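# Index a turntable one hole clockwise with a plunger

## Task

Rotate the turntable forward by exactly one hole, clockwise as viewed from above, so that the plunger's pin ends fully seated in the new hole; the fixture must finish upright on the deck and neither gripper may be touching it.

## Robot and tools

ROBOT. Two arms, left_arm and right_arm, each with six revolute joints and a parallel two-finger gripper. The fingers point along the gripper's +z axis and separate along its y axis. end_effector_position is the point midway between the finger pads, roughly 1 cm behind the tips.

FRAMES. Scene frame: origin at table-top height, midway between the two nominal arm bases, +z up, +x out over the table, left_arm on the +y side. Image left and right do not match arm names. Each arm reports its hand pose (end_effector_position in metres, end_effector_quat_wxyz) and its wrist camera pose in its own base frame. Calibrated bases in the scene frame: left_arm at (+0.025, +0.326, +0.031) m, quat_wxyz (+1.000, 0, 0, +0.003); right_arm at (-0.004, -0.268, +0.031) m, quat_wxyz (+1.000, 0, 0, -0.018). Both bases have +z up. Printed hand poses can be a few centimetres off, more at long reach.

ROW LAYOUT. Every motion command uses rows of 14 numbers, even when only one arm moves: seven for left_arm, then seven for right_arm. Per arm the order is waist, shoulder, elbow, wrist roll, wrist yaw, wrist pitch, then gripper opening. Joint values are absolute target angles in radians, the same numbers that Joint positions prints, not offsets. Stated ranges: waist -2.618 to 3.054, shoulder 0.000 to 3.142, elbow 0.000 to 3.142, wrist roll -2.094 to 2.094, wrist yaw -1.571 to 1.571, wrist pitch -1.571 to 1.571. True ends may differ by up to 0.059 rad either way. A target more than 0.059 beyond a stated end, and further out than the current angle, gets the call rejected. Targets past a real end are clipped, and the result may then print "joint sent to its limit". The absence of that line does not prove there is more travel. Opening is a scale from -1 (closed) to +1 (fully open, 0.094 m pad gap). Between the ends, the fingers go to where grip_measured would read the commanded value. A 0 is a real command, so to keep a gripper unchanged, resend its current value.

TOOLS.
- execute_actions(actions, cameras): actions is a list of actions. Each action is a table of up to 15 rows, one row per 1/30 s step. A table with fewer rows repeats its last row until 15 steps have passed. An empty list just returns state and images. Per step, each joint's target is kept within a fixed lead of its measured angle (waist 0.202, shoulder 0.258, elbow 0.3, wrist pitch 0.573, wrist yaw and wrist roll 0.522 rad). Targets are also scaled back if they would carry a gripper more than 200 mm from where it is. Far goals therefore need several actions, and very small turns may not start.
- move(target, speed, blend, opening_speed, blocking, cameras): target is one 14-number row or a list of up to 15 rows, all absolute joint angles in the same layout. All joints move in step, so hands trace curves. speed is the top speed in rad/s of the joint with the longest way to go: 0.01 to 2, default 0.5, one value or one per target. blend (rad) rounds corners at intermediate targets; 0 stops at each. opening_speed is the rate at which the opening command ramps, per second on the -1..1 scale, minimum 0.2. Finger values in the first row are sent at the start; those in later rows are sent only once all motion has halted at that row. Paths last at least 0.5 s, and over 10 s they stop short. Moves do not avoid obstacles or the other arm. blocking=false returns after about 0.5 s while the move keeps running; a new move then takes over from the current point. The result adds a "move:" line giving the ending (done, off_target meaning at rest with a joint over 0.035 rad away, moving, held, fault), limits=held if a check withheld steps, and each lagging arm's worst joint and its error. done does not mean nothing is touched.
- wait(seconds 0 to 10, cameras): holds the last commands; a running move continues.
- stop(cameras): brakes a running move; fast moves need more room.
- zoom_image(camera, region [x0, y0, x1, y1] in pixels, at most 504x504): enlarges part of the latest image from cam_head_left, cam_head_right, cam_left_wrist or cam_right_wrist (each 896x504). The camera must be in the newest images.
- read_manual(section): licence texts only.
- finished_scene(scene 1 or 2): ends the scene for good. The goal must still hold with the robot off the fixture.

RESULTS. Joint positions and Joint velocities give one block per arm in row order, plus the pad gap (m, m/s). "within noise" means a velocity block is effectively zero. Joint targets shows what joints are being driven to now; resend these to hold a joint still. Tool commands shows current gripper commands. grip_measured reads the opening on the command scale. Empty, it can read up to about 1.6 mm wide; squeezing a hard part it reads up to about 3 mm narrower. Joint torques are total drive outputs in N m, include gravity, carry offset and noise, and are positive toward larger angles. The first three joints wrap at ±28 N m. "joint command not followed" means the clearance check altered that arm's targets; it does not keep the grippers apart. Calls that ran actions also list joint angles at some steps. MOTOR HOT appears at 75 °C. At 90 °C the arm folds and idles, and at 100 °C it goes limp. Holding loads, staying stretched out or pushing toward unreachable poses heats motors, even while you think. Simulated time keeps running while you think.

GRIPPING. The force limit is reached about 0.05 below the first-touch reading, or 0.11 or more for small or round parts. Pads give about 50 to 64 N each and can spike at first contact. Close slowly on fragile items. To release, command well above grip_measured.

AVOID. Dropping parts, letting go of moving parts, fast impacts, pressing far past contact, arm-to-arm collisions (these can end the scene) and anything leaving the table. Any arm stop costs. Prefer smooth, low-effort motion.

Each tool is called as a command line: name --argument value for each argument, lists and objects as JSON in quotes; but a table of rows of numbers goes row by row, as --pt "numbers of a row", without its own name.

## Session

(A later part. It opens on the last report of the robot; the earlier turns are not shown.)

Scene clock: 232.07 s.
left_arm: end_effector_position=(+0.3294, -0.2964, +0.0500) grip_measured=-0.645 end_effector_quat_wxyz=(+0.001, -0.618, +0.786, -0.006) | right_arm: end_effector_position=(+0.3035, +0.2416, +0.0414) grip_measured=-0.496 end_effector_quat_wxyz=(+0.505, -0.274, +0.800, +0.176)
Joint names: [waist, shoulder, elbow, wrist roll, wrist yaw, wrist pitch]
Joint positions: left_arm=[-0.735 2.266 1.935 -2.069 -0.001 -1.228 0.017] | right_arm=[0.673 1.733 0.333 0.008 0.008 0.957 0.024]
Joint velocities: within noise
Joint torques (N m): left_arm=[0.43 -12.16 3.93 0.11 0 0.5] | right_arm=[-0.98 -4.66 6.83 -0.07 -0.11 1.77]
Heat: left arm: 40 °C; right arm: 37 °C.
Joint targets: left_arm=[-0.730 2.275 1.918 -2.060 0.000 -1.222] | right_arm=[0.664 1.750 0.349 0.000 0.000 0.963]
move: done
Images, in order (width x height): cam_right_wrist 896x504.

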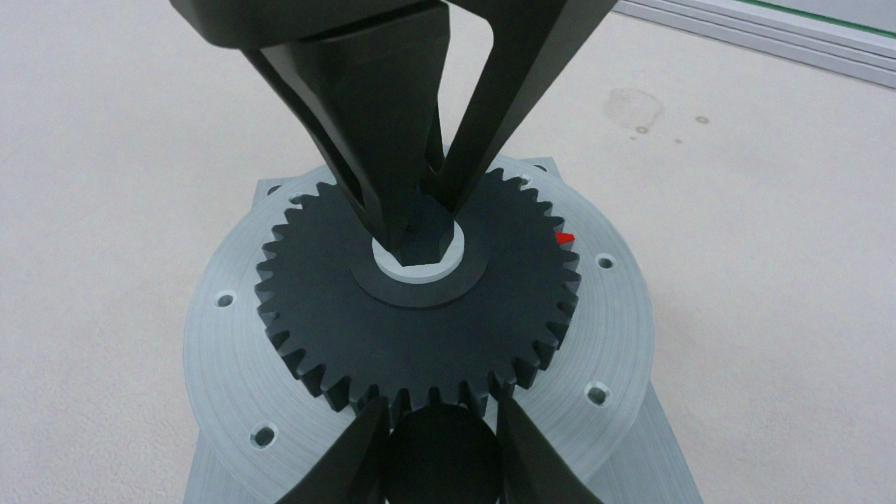

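move --target '[-0.730,2.275,1.918,-2.06,0,-1.222,-0.85,0.664,1.6,0.359,0,0,1.268,-0.8]' --speed 0.4 --cameras '["cam_right_wrist"]'

move --target '[-0.730,2.275,1.918,-1.82,0,-1.222,-0.85,0.664,1.6,0.359,0,0,1.268,-0.8]' --speed 0.3 --cameras '["cam_right_wrist","cam_left_wrist"]'

Scene clock: 241.57 s.
left_arm: end_effector_position=(+0.3294, -0.2964, +0.0500) grip_measured=-0.645 end_effector_quat_wxyz=(+0.001, -0.618, +0.786, -0.006) | right_arm: end_effector_position=(+0.3046, +0.2424, +0.0504) grip_measured=-0.496 end_effector_quat_wxyz=(+0.516, -0.271, +0.793, +0.179)
Joint names: [waist, shoulder, elbow, wrist roll, wrist yaw, wrist pitch]
Joint positions: left_arm=[-0.735 2.266 1.935 -2.069 -0.001 -1.228 0.017] | right_arm=[0.673 1.71 0.329 0.008 0.008 0.965 0.024]
Joint velocities: within noise
Joint torques (N m): left_arm=[0.46 -12.21 3.96 0.11 0 0.5] | right_arm=[-0.98 -14.72 8.29 -0.05 -0.1 4.48]
Heat: left arm: 40 °C; right arm: 39 °C.
Joint targets: left_arm=[-0.730 2.275 1.918 -2.060 0.000 -1.222] | right_arm=[0.664 1.600 0.359 0.000 0.000 1.268]
move: off_target (right_arm); right_arm: the wrist pitch is farthest, 0.303 rad from its target
Images, in order (width x height): cam_right_wrist 896x504.

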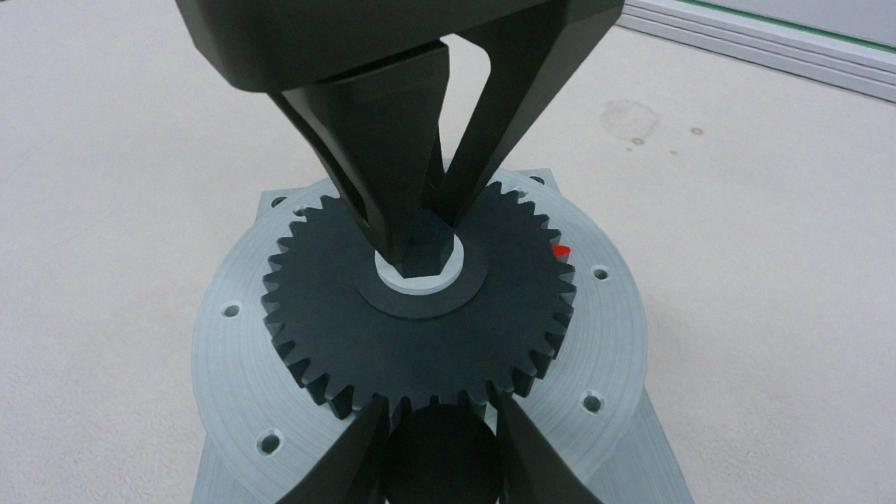

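Scene clock: 243.03 s.
left_arm: end_effector_position=(+0.3298, -0.2967, +0.0500) grip_measured=-0.646 end_effector_quat_wxyz=(+0.002, -0.523, +0.852, -0.007) | right_arm: end_effector_position=(+0.3046, +0.2424, +0.0504) grip_measured=-0.496 end_effector_quat_wxyz=(+0.516, -0.271, +0.793, +0.179)
Joint names: [waist, shoulder, elbow, wrist roll, wrist yaw, wrist pitch]
Joint positions: left_arm=[-0.735 2.266 1.935 -1.836 -0.001 -1.225 0.017] | right_arm=[0.673 1.71 0.329 0.008 0.008 0.965 0.024]
Joint velocities: within noise
Joint torques (N m): left_arm=[0.44 -12.16 3.97 0.22 0.01 0.48] | right_arm=[-0.96 -14.69 8.27 -0.06 -0.1 4.47]
Heat: left arm: 40 °C; right arm: 41 °C.
Joint targets: left_arm=[-0.730 2.275 1.918 -1.820 0.000 -1.222] | right_arm=[0.664 1.600 0.359 0.000 0.000 1.268]
move: off_target (right_arm); right_arm: the wrist pitch is farthest, 0.303 rad from its target
Images, in order (width x height): cam_left_wrist 896x504, cam_right_wrist 896x504.

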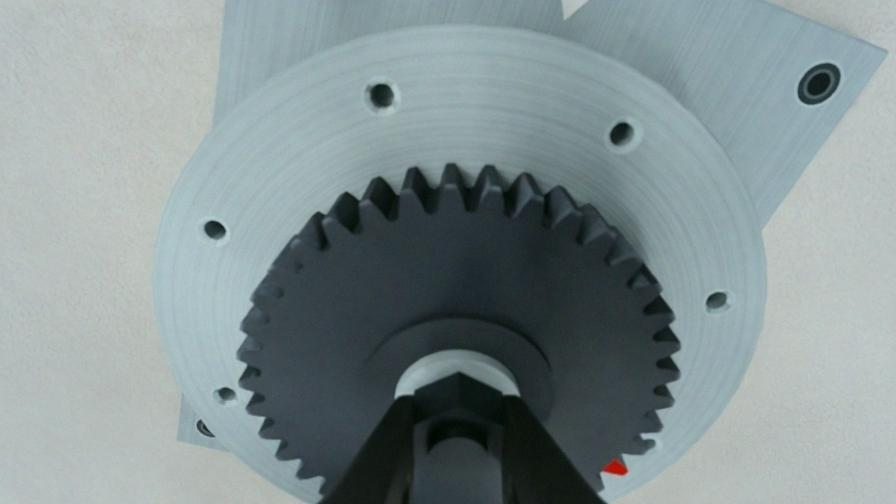

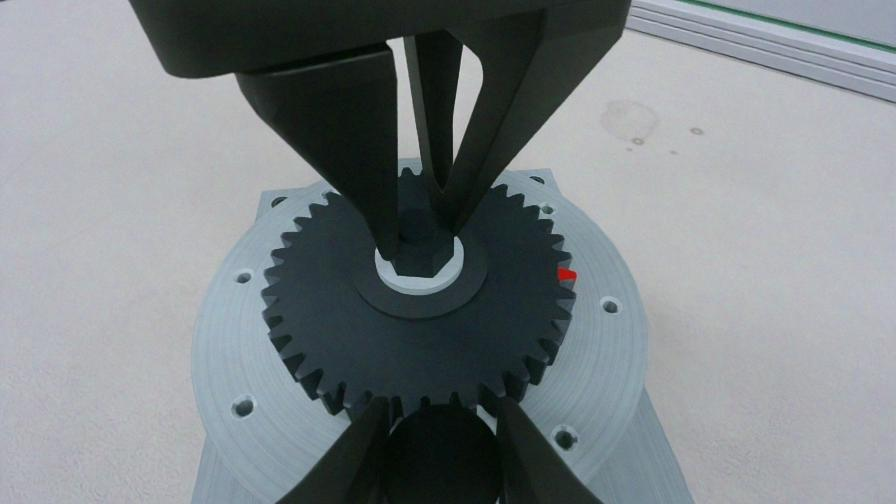

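move --target '[-0.730,2.275,1.918,-1.75,0,-1.222,-0.85,0.664,1.695,0.345,0,0,0.945,-0.8]' --speed 0.3 --cameras '[]'

move --target '[-0.730,2.275,1.918,-1.73,0,-1.222,-0.85,0.664,1.695,0.345,0,0,0.945,0.4]' --opening_speed 1 --cameras '["cam_right_wrist"]'

move --pt "-0.730 2.275 1.918 -1.55 0 -1.222 -0.85 0.664 1.54 0.265 0 0 0.895 0.4" --pt "-0.730 2.275 1.918 -1.30 0 -1.222 -0.85 0.664 1.31 0.18 0 0 0.685 0.4" --speed 0.4 --blend 0.1 --cameras '["cam_right_wrist","cam_left_wrist"]'

Scene clock: 255.73 s.
left_arm: end_effector_position=(+0.3298, -0.2970, +0.0500) grip_measured=-0.646 end_effector_quat_wxyz=(+0.002, -0.496, +0.868, -0.007) | right_arm: end_effector_position=(+0.3032, +0.2413, +0.0455) grip_measured=-0.496 end_effector_quat_wxyz=(+0.507, -0.273, +0.799, +0.176)
Joint names: [waist, shoulder, elbow, wrist roll, wrist yaw, wrist pitch]
Joint positions: left_arm=[-0.735 2.266 1.935 -1.774 0 -1.225 0.017] | right_arm=[0.673 1.71 0.332 0.008 0.008 0.939 0.024]
Joint velocities: within noise
Joint torques (N m): left_arm=[0.44 -12.23 3.96 0.28 0 0.47] | right_arm=[-1.01 -6.99 6.67 -0.05 -0.1 1.77]
Heat: left arm: 40 °C; right arm: 53 °C.
Joint targets: left_arm=[-0.730 2.275 1.918 -1.750 0.000 -1.222] | right_arm=[0.664 1.695 0.345 0.000 0.000 0.945]
move: done
No camera images: "cameras" was empty.

Scene clock: 257.17 s.
left_arm: end_effector_position=(+0.3295, -0.2973, +0.0500) grip_measured=-0.646 end_effector_quat_wxyz=(+0.001, -0.490, +0.872, -0.008) | right_arm: end_effector_position=(+0.3033, +0.2413, +0.0456) grip_measured=+0.398 end_effector_quat_wxyz=(+0.507, -0.273, +0.798, +0.176)
Joint names: [waist, shoulder, elbow, wrist roll, wrist yaw, wrist pitch]
Joint positions: left_arm=[-0.735 2.266 1.935 -1.76 0.002 -1.225 0.017] | right_arm=[0.673 1.71 0.332 0.008 0.008 0.94 0.066]
Joint velocities: within noise
Joint torques (N m): left_arm=[0.43 -12.22 3.93 0.36 -0.03 0.48] | right_arm=[-0.99 -6.97 6.68 -0.06 -0.08 1.75]
Heat: left arm: 40 °C; right arm: 52 °C.
Joint targets: left_arm=[-0.730 2.275 1.918 -1.730 0.000 -1.222] | right_arm=[0.664 1.695 0.345 0.000 0.000 0.945]
move: done
Images, in order (width x height): cam_right_wrist 896x504.

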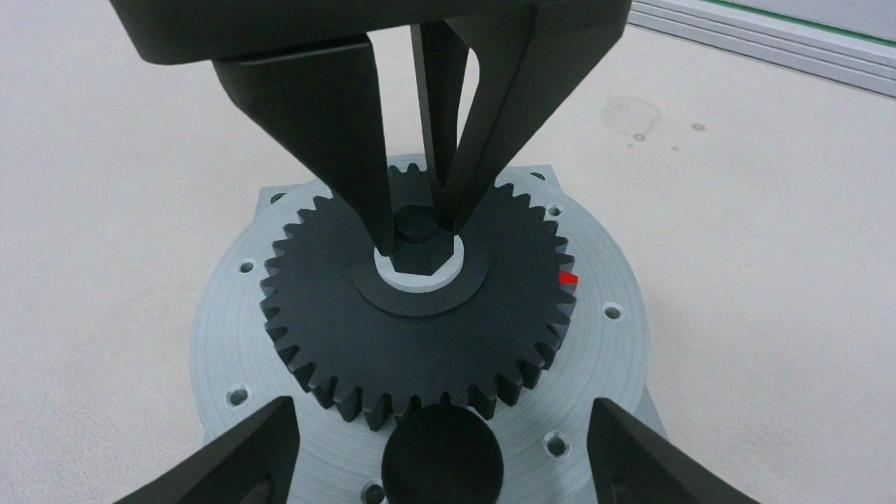

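Scene clock: 258.97 s.
left_arm: end_effector_position=(+0.3305, -0.2984, +0.0500) grip_measured=-0.647 end_effector_quat_wxyz=(+0.002, -0.302, +0.953, -0.011) | right_arm: end_effector_position=(+0.2652, +0.2110, +0.0723) grip_measured=+0.398 end_effector_quat_wxyz=(+0.507, -0.273, +0.798, +0.176)
Joint names: [waist, shoulder, elbow, wrist roll, wrist yaw, wrist pitch]
Joint positions: left_arm=[-0.734 2.266 1.935 -1.348 0.007 -1.218 0.017] | right_arm=[0.673 1.328 0.19 0.008 0.008 0.701 0.066]
Joint velocities: within noise
Joint torques (N m): left_arm=[0.31 -12.18 3.92 0.53 -0.07 0.41] | right_arm=[-0.98 -4.74 5.9 -0.06 -0.09 1.57]
Heat: left arm: 40 °C; right arm: 50 °C.
Joint targets: left_arm=[-0.730 2.275 1.918 -1.300 0.000 -1.222] | right_arm=[0.664 1.310 0.180 0.000 0.000 0.685]
move: off_target (left_arm); blend cut to 0.09 rad at target 1; left_arm: the wrist roll is farthest, 0.048 rad from its target
Images, in order (width x height): cam_left_wrist 896x504, cam_right_wrist 896x504.

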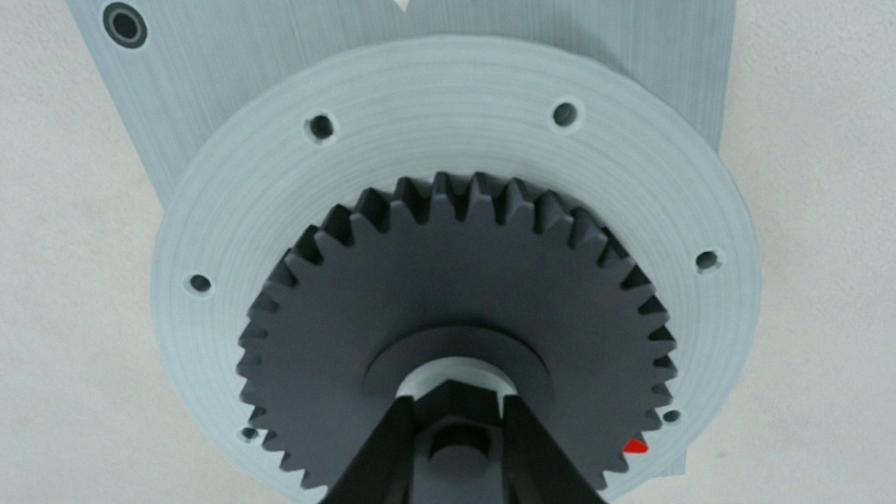

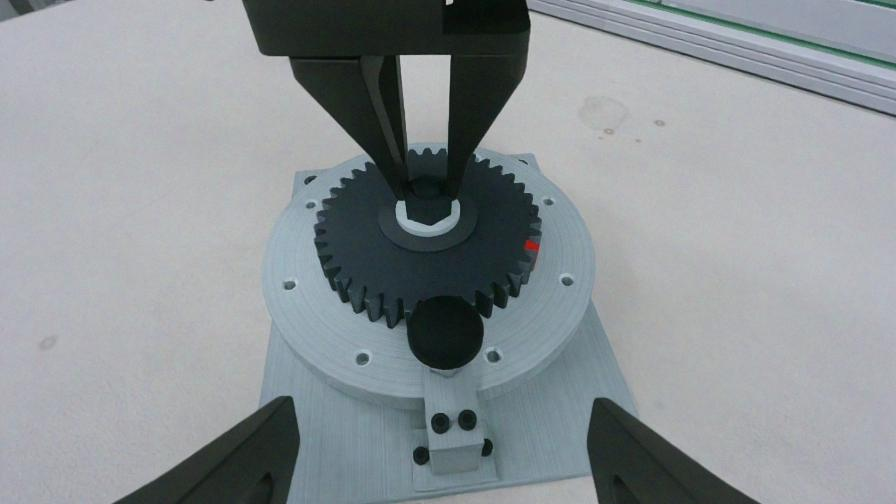

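move --target '[-0.730,2.275,1.918,-1.12,0,-1.222,-0.85,0.664,1.31,0.18,0,0,0.685,0.4]' --speed 0.4 --cameras '["cam_right_wrist"]'

zoom_image --camera "cam_right_wrist" --region '[250, 154, 600, 504]'

Scene clock: 265.30 s.
left_arm: end_effector_position=(+0.3311, -0.2991, +0.0501) grip_measured=-0.647 end_effector_quat_wxyz=(+0.004, -0.215, +0.977, -0.012) | right_arm: end_effector_position=(+0.2651, +0.2109, +0.0721) grip_measured=+0.398 end_effector_quat_wxyz=(+0.507, -0.273, +0.798, +0.176)
Joint names: [waist, shoulder, elbow, wrist roll, wrist yaw, wrist pitch]
Joint positions: left_arm=[-0.734 2.266 1.935 -1.167 0.007 -1.215 0.017] | right_arm=[0.673 1.328 0.19 0.008 0.008 0.7 0.066]
Joint velocities: within noise
Joint torques (N m): left_arm=[0.31 -12.23 3.96 0.56 -0.07 0.37] | right_arm=[-0.99 -4.7 5.87 -0.08 -0.09 1.58]
Heat: left arm: 40 °C; right arm: 46 °C.
Joint targets: left_arm=[-0.730 2.275 1.918 -1.120 0.000 -1.222] | right_arm=[0.664 1.310 0.180 0.000 0.000 0.685]
move: off_target (left_arm); left_arm: the wrist roll is farthest, 0.047 rad from its target
Images, in order (width x height): cam_right_wrist 896x504.

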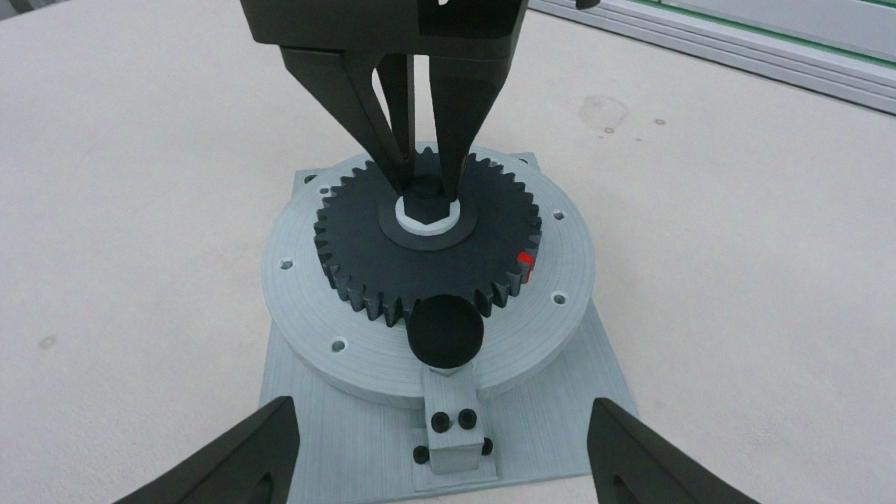

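Scaled by 1.440 from the camera's 896x504 image, which has a finer 1280x720 frame.

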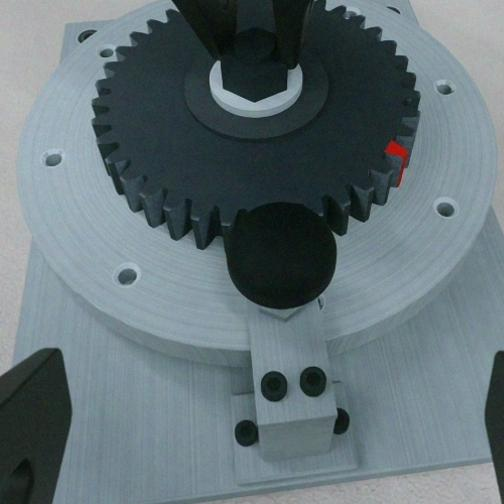

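move --target '[-0.730,2.275,1.918,-1.05,0,-1.222,-0.85,0.664,1.31,0.18,0,0,0.685,0.4]' --speed 0.3 --cameras '["cam_right_wrist"]'

zoom_image --camera "cam_right_wrist" --region '[250, 154, 600, 504]'

Scene clock: 279.23 s.
left_arm: end_effector_position=(+0.3314, -0.2994, +0.0501) grip_measured=-0.647 end_effector_quat_wxyz=(+0.005, -0.181, +0.983, -0.013) | right_arm: end_effector_position=(+0.2651, +0.2109, +0.0720) grip_measured=+0.398 end_effector_quat_wxyz=(+0.507, -0.273, +0.799, +0.176)
Joint names: [waist, shoulder, elbow, wrist roll, wrist yaw, wrist pitch]
Joint positions: left_arm=[-0.734 2.266 1.935 -1.099 0.008 -1.214 0.017] | right_arm=[0.673 1.328 0.19 0.008 0.008 0.7 0.066]
Joint velocities: within noise
Joint torques (N m): left_arm=[0.31 -12.23 3.95 0.58 -0.08 0.36] | right_arm=[-0.96 -4.7 5.91 -0.06 -0.09 1.59]
Heat: left arm: 41 °C; right arm: 42 °C.
Joint targets: left_arm=[-0.730 2.275 1.918 -1.050 0.000 -1.222] | right_arm=[0.664 1.310 0.180 0.000 0.000 0.685]
move: off_target (left_arm); left_arm: the wrist roll is farthest, 0.049 rad from its target
Images, in order (width x height): cam_right_wrist 896x504.

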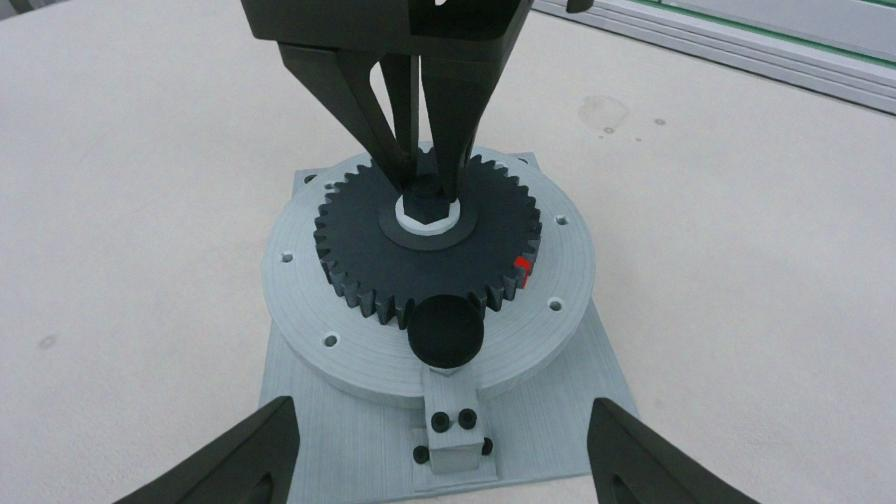

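Scaled by 1.440 from the camera's 896x504 image, which has a finer 1280x720 frame.

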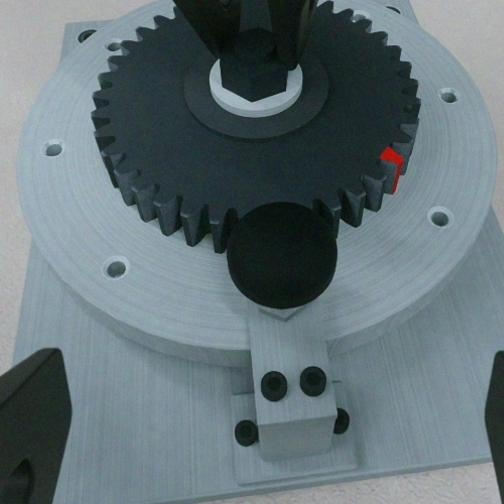

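move --target '[-0.730,2.275,1.918,-0.98,0,-1.222,-0.85,0.664,1.31,0.18,0,0,0.685,0.4]' --speed 0.2 --cameras '["cam_right_wrist"]'

zoom_image --camera "cam_right_wrist" --region '[250, 154, 600, 504]'

Scene clock: 290.57 s.
left_arm: end_effector_position=(+0.3316, -0.2996, +0.0501) grip_measured=-0.647 end_effector_quat_wxyz=(+0.006, -0.150, +0.989, -0.013) | right_arm: end_effector_position=(+0.2651, +0.2109, +0.0720) grip_measured=+0.398 end_effector_quat_wxyz=(+0.507, -0.273, +0.799, +0.176)
Joint names: [waist, shoulder, elbow, wrist roll, wrist yaw, wrist pitch]
Joint positions: left_arm=[-0.734 2.266 1.935 -1.035 0.008 -1.212 0.017] | right_arm=[0.673 1.328 0.19 0.008 0.008 0.7 0.066]
Joint velocities: within noise
Joint torques (N m): left_arm=[0.29 -12.21 4.01 0.61 -0.08 0.35] | right_arm=[-0.96 -4.74 5.85 -0.06 -0.08 1.58]
Heat: left arm: 41 °C; right arm: 40 °C.
Joint targets: left_arm=[-0.730 2.275 1.918 -0.980 0.000 -1.222] | right_arm=[0.664 1.310 0.180 0.000 0.000 0.685]
move: off_target (left_arm); left_arm: the wrist roll is farthest, 0.055 rad from its target
Images, in order (width x height): cam_right_wrist 896x504.

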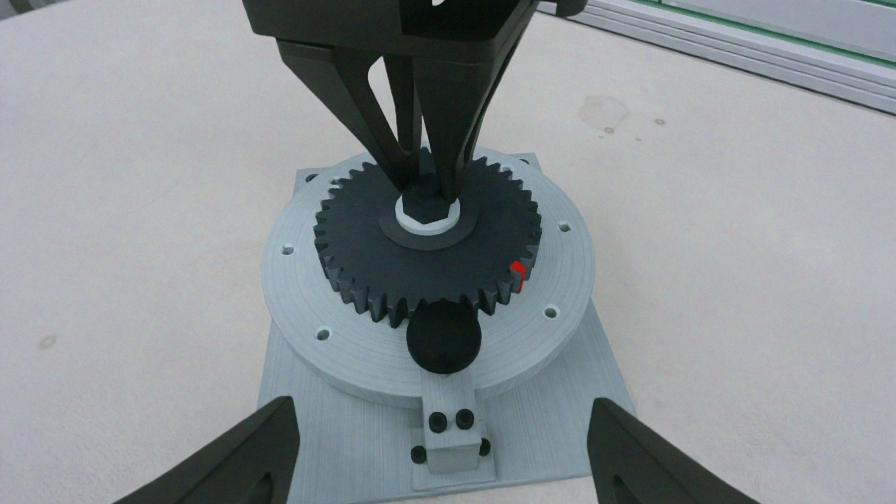

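Scaled by 1.440 from the camera's 896x504 image, which has a finer 1280x720 frame.

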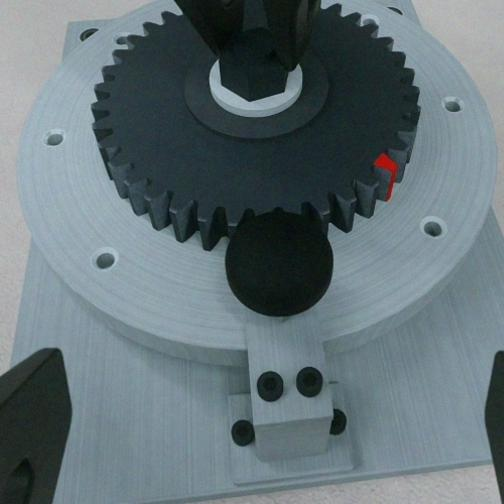

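move --target '[-0.730,2.275,1.918,-1.05,0,-1.217,-0.85,0.664,1.31,0.18,0,0,0.685,0.4]' --cameras '[]'

move --target '[-0.730,2.275,1.918,-1.05,0,-1.217,-0.2,0.664,1.31,0.18,0,0,0.685,0.4]' --opening_speed 0.8 --cameras '[]'

move --target '[-0.730,2.2,2.05,-1.05,0,-1.415,-0.2,0.664,1.31,0.18,0,0,0.685,0.4]' --speed 0.4 --cameras '["cam_right_wrist","cam_left_wrist"]'

zoom_image --camera "cam_right_wrist" --region '[250, 154, 600, 504]'

Scene clock: 302.93 s.
left_arm: end_effector_position=(+0.3315, -0.2996, +0.0501) grip_measured=-0.647 end_effector_quat_wxyz=(+0.005, -0.162, +0.987, -0.013) | right_arm: end_effector_position=(+0.2651, +0.2109, +0.0720) grip_measured=+0.398 end_effector_quat_wxyz=(+0.507, -0.273, +0.799, +0.176)
Joint names: [waist, shoulder, elbow, wrist roll, wrist yaw, wrist pitch]
Joint positions: left_arm=[-0.734 2.266 1.935 -1.059 0.008 -1.212 0.017] | right_arm=[0.673 1.328 0.19 0.008 0.008 0.7 0.066]
Joint velocities: within noise
Joint torques (N m): left_arm=[0.34 -12.22 3.93 0.11 -0.08 0.4] | right_arm=[-0.94 -4.72 5.91 -0.06 -0.1 1.59]
Heat: left arm: 41 °C; right arm: 40 °C.
Joint targets: left_arm=[-0.730 2.275 1.918 -1.050 0.000 -1.217] | right_arm=[0.664 1.310 0.180 0.000 0.000 0.685]
move: done
No camera images: "cameras" was empty.

Scene clock: 303.97 s.
left_arm: end_effector_position=(+0.3315, -0.2996, +0.0501) grip_measured=-0.202 end_effector_quat_wxyz=(+0.005, -0.162, +0.987, -0.013) | right_arm: end_effector_position=(+0.2651, +0.2109, +0.0720) grip_measured=+0.398 end_effector_quat_wxyz=(+0.507, -0.273, +0.799, +0.176)
Joint names: [waist, shoulder, elbow, wrist roll, wrist yaw, wrist pitch]
Joint positions: left_arm=[-0.734 2.266 1.935 -1.06 0.008 -1.212 0.038] | right_arm=[0.673 1.328 0.19 0.008 0.008 0.7 0.066]
Joint velocities: within noise
Joint torques (N m): left_arm=[0.31 -12.18 3.96 0.12 -0.08 0.4] | right_arm=[-0.98 -4.68 5.89 -0.06 -0.1 1.59]
Heat: left arm: 41 °C; right arm: 40 °C.
Joint targets: left_arm=[-0.730 2.275 1.918 -1.050 0.000 -1.217] | right_arm=[0.664 1.310 0.180 0.000 0.000 0.685]
move: done
No camera images: "cameras" was empty.

Scene clock: 305.20 s.
left_arm: end_effector_position=(+0.3169, -0.2864, +0.0901) grip_measured=-0.201 end_effector_quat_wxyz=(-0.010, -0.162, +0.987, +0.006) | right_arm: end_effector_position=(+0.2651, +0.2109, +0.0720) grip_measured=+0.398 end_effector_quat_wxyz=(+0.507, -0.273, +0.799, +0.176)
Joint names: [waist, shoulder, elbow, wrist roll, wrist yaw, wrist pitch]
Joint positions: left_arm=[-0.734 2.227 2.029 -1.06 0.008 -1.396 0.038] | right_arm=[0.673 1.328 0.19 0.008 0.008 0.7 0.066]
Joint velocities: within noise
Joint torques (N m): left_arm=[0.34 -15.27 6.83 0.12 -0.06 0.1] | right_arm=[-0.95 -4.71 5.89 -0.07 -0.08 1.58]
Heat: left arm: 41 °C; right arm: 40 °C.
Joint targets: left_arm=[-0.730 2.200 2.050 -1.050 0.000 -1.415] | right_arm=[0.664 1.310 0.180 0.000 0.000 0.685]
move: done
Images, in order (width x height): cam_left_wrist 896x504, cam_right_wrist 896x504.

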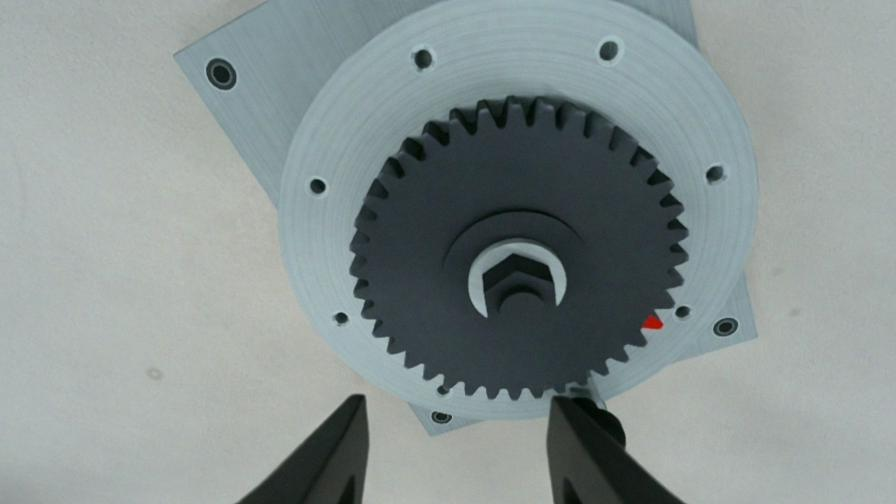

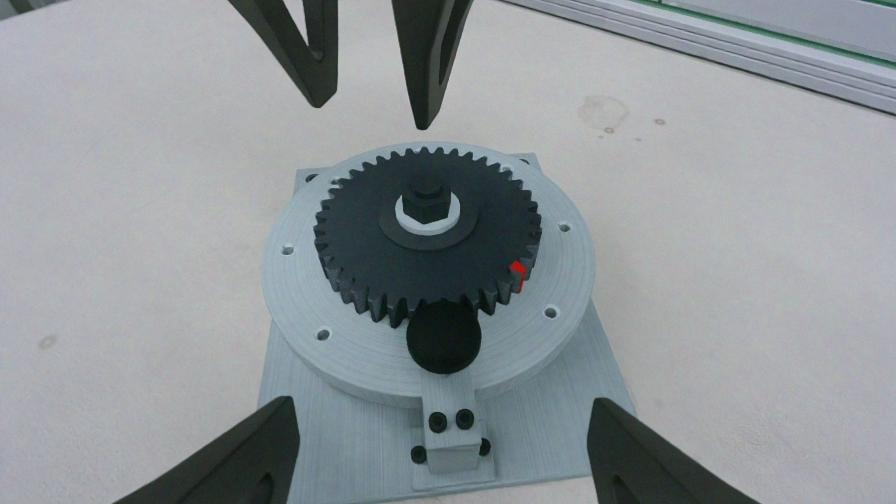

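Scaled by 1.440 from the camera's 896x504 image, which has a finer 1280x720 frame.

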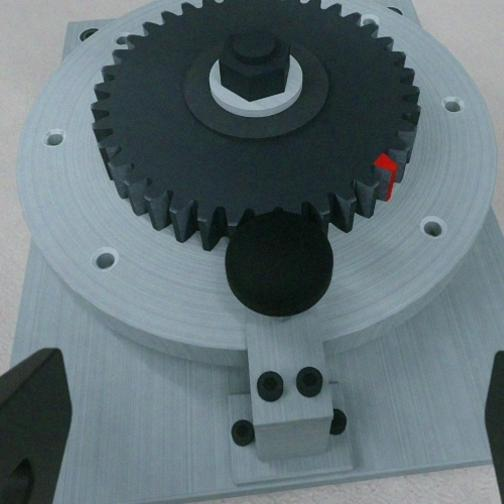

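move --target '[-0.730,2.2,2.05,-1.05,0,-1.415,-0.2,0.664,1.312,0.155,0,0,0.685,1]' --cameras '["cam_right_wrist"]'

zoom_image --camera "cam_right_wrist" --region '[390, 270, 510, 470]'

Scene clock: 317.50 s.
left_arm: end_effector_position=(+0.3168, -0.2863, +0.0901) grip_measured=-0.201 end_effector_quat_wxyz=(-0.011, -0.162, +0.987, +0.007) | right_arm: end_effector_position=(+0.2587, +0.2058, +0.0618) grip_measured=+0.998 end_effector_quat_wxyz=(+0.495, -0.276, +0.805, +0.172)
Joint names: [waist, shoulder, elbow, wrist roll, wrist yaw, wrist pitch]
Joint positions: left_arm=[-0.734 2.227 2.029 -1.059 0.008 -1.396 0.038] | right_arm=[0.673 1.328 0.164 0.008 0.008 0.698 0.094]
Joint velocities: within noise
Joint torques (N m): left_arm=[0.32 -15.23 6.84 0.11 -0.08 0.13] | right_arm=[-0.99 -4.44 5.76 -0.06 -0.1 1.6]
Heat: left arm: 43 °C; right arm: 39 °C.
Joint targets: left_arm=[-0.730 2.200 2.050 -1.050 0.000 -1.415] | right_arm=[0.664 1.312 0.155 0.000 0.000 0.685]
move: done
Images, in order (width x height): cam_right_wrist 896x504.

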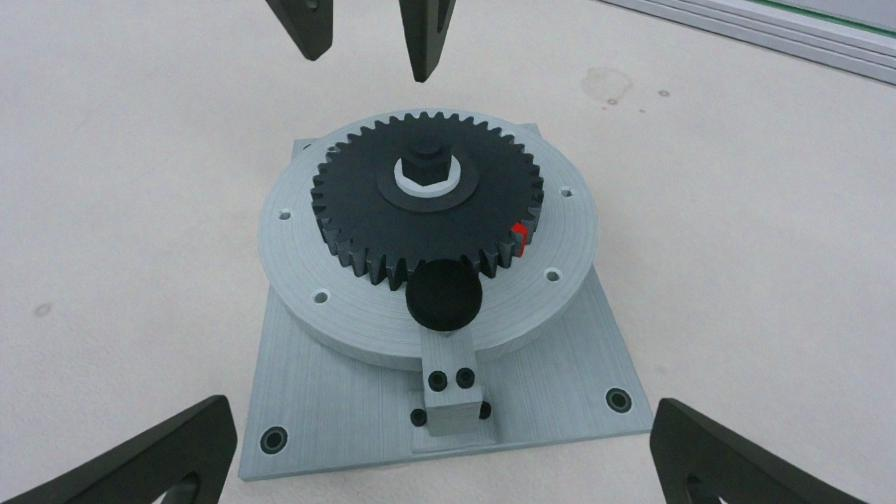

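Scaled by 2.520 from the camera's 896x504 image, which has a finer 1280x720 frame.

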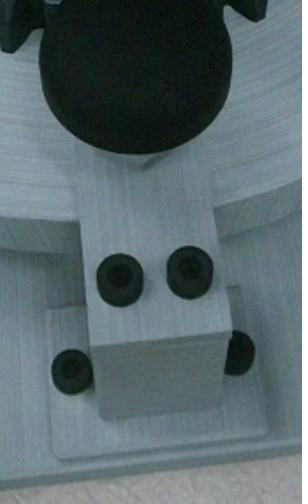

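move --target '[-0.730,2.2,2.05,-1.05,0,-1.415,-0.2,0.703,1.312,0.155,0,0,0.685,1]' --cameras '[]'

move --target '[-0.730,2.2,2.05,-1.05,0,-1.415,-0.2,0.685,1.312,0.155,0,0,0.685,1]' --cameras '["cam_right_wrist"]'

zoom_image --camera "cam_right_wrist" --region '[400, 240, 560, 420]'

Scene clock: 337.50 s.
left_arm: end_effector_position=(+0.3167, -0.2862, +0.0901) grip_measured=-0.201 end_effector_quat_wxyz=(-0.011, -0.162, +0.987, +0.007) | right_arm: end_effector_position=(+0.2543, +0.2111, +0.0618) grip_measured=+0.998 end_effector_quat_wxyz=(+0.494, -0.284, +0.803, +0.177)
Joint names: [waist, shoulder, elbow, wrist roll, wrist yaw, wrist pitch]
Joint positions: left_arm=[-0.734 2.227 2.029 -1.059 0.008 -1.397 0.038] | right_arm=[0.694 1.328 0.164 0.008 0.008 0.698 0.094]
Joint velocities: within noise
Joint torques (N m): left_arm=[0.29 -15.21 6.84 0.13 -0.08 0.13] | right_arm=[0.77 -4.41 5.78 -0.06 -0.1 1.59]
Heat: left arm: 45 °C; right arm: 39 °C.
Joint targets: left_arm=[-0.730 2.200 2.050 -1.050 0.000 -1.415] | right_arm=[0.703 1.312 0.155 0.000 0.000 0.685]
move: done
No camera images: "cameras" was empty.

Scene clock: 338.20 s.
left_arm: end_effector_position=(+0.3167, -0.2862, +0.0901) grip_measured=-0.201 end_effector_quat_wxyz=(-0.011, -0.162, +0.987, +0.007) | right_arm: end_effector_position=(+0.2543, +0.2111, +0.0618) grip_measured=+0.998 end_effector_quat_wxyz=(+0.494, -0.284, +0.803, +0.177)
Joint names: [waist, shoulder, elbow, wrist roll, wrist yaw, wrist pitch]
Joint positions: left_arm=[-0.734 2.227 2.029 -1.059 0.008 -1.397 0.038] | right_arm=[0.694 1.328 0.164 0.008 0.008 0.698 0.094]
Joint velocities: within noise
Joint torques (N m): left_arm=[0.39 -15.25 6.79 0.11 -0.08 0.14] | right_arm=[-0.96 -4.41 5.85 -0.08 -0.1 1.59]
Heat: left arm: 45 °C; right arm: 39 °C.
Joint targets: left_arm=[-0.730 2.200 2.050 -1.050 0.000 -1.415] | right_arm=[0.685 1.312 0.155 0.000 0.000 0.685]
move: done
Images, in order (width x height): cam_right_wrist 896x504.

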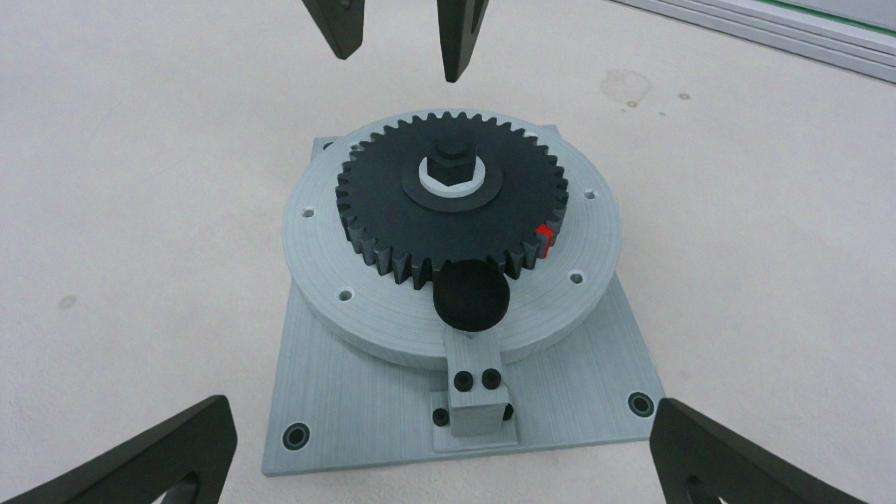

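Scaled by 2.800 from the camera's 896x504 image, which has a finer 1280x720 frame.

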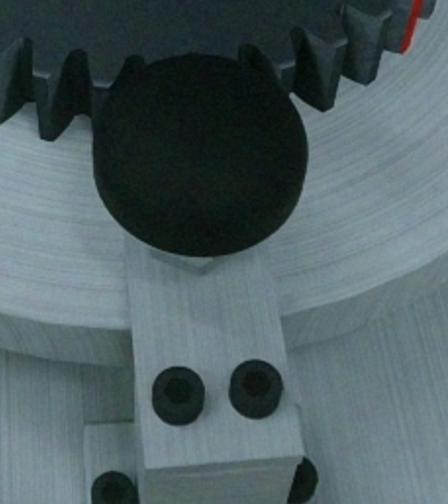

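finished_scene --scene 2

The scene is finished: the task was done.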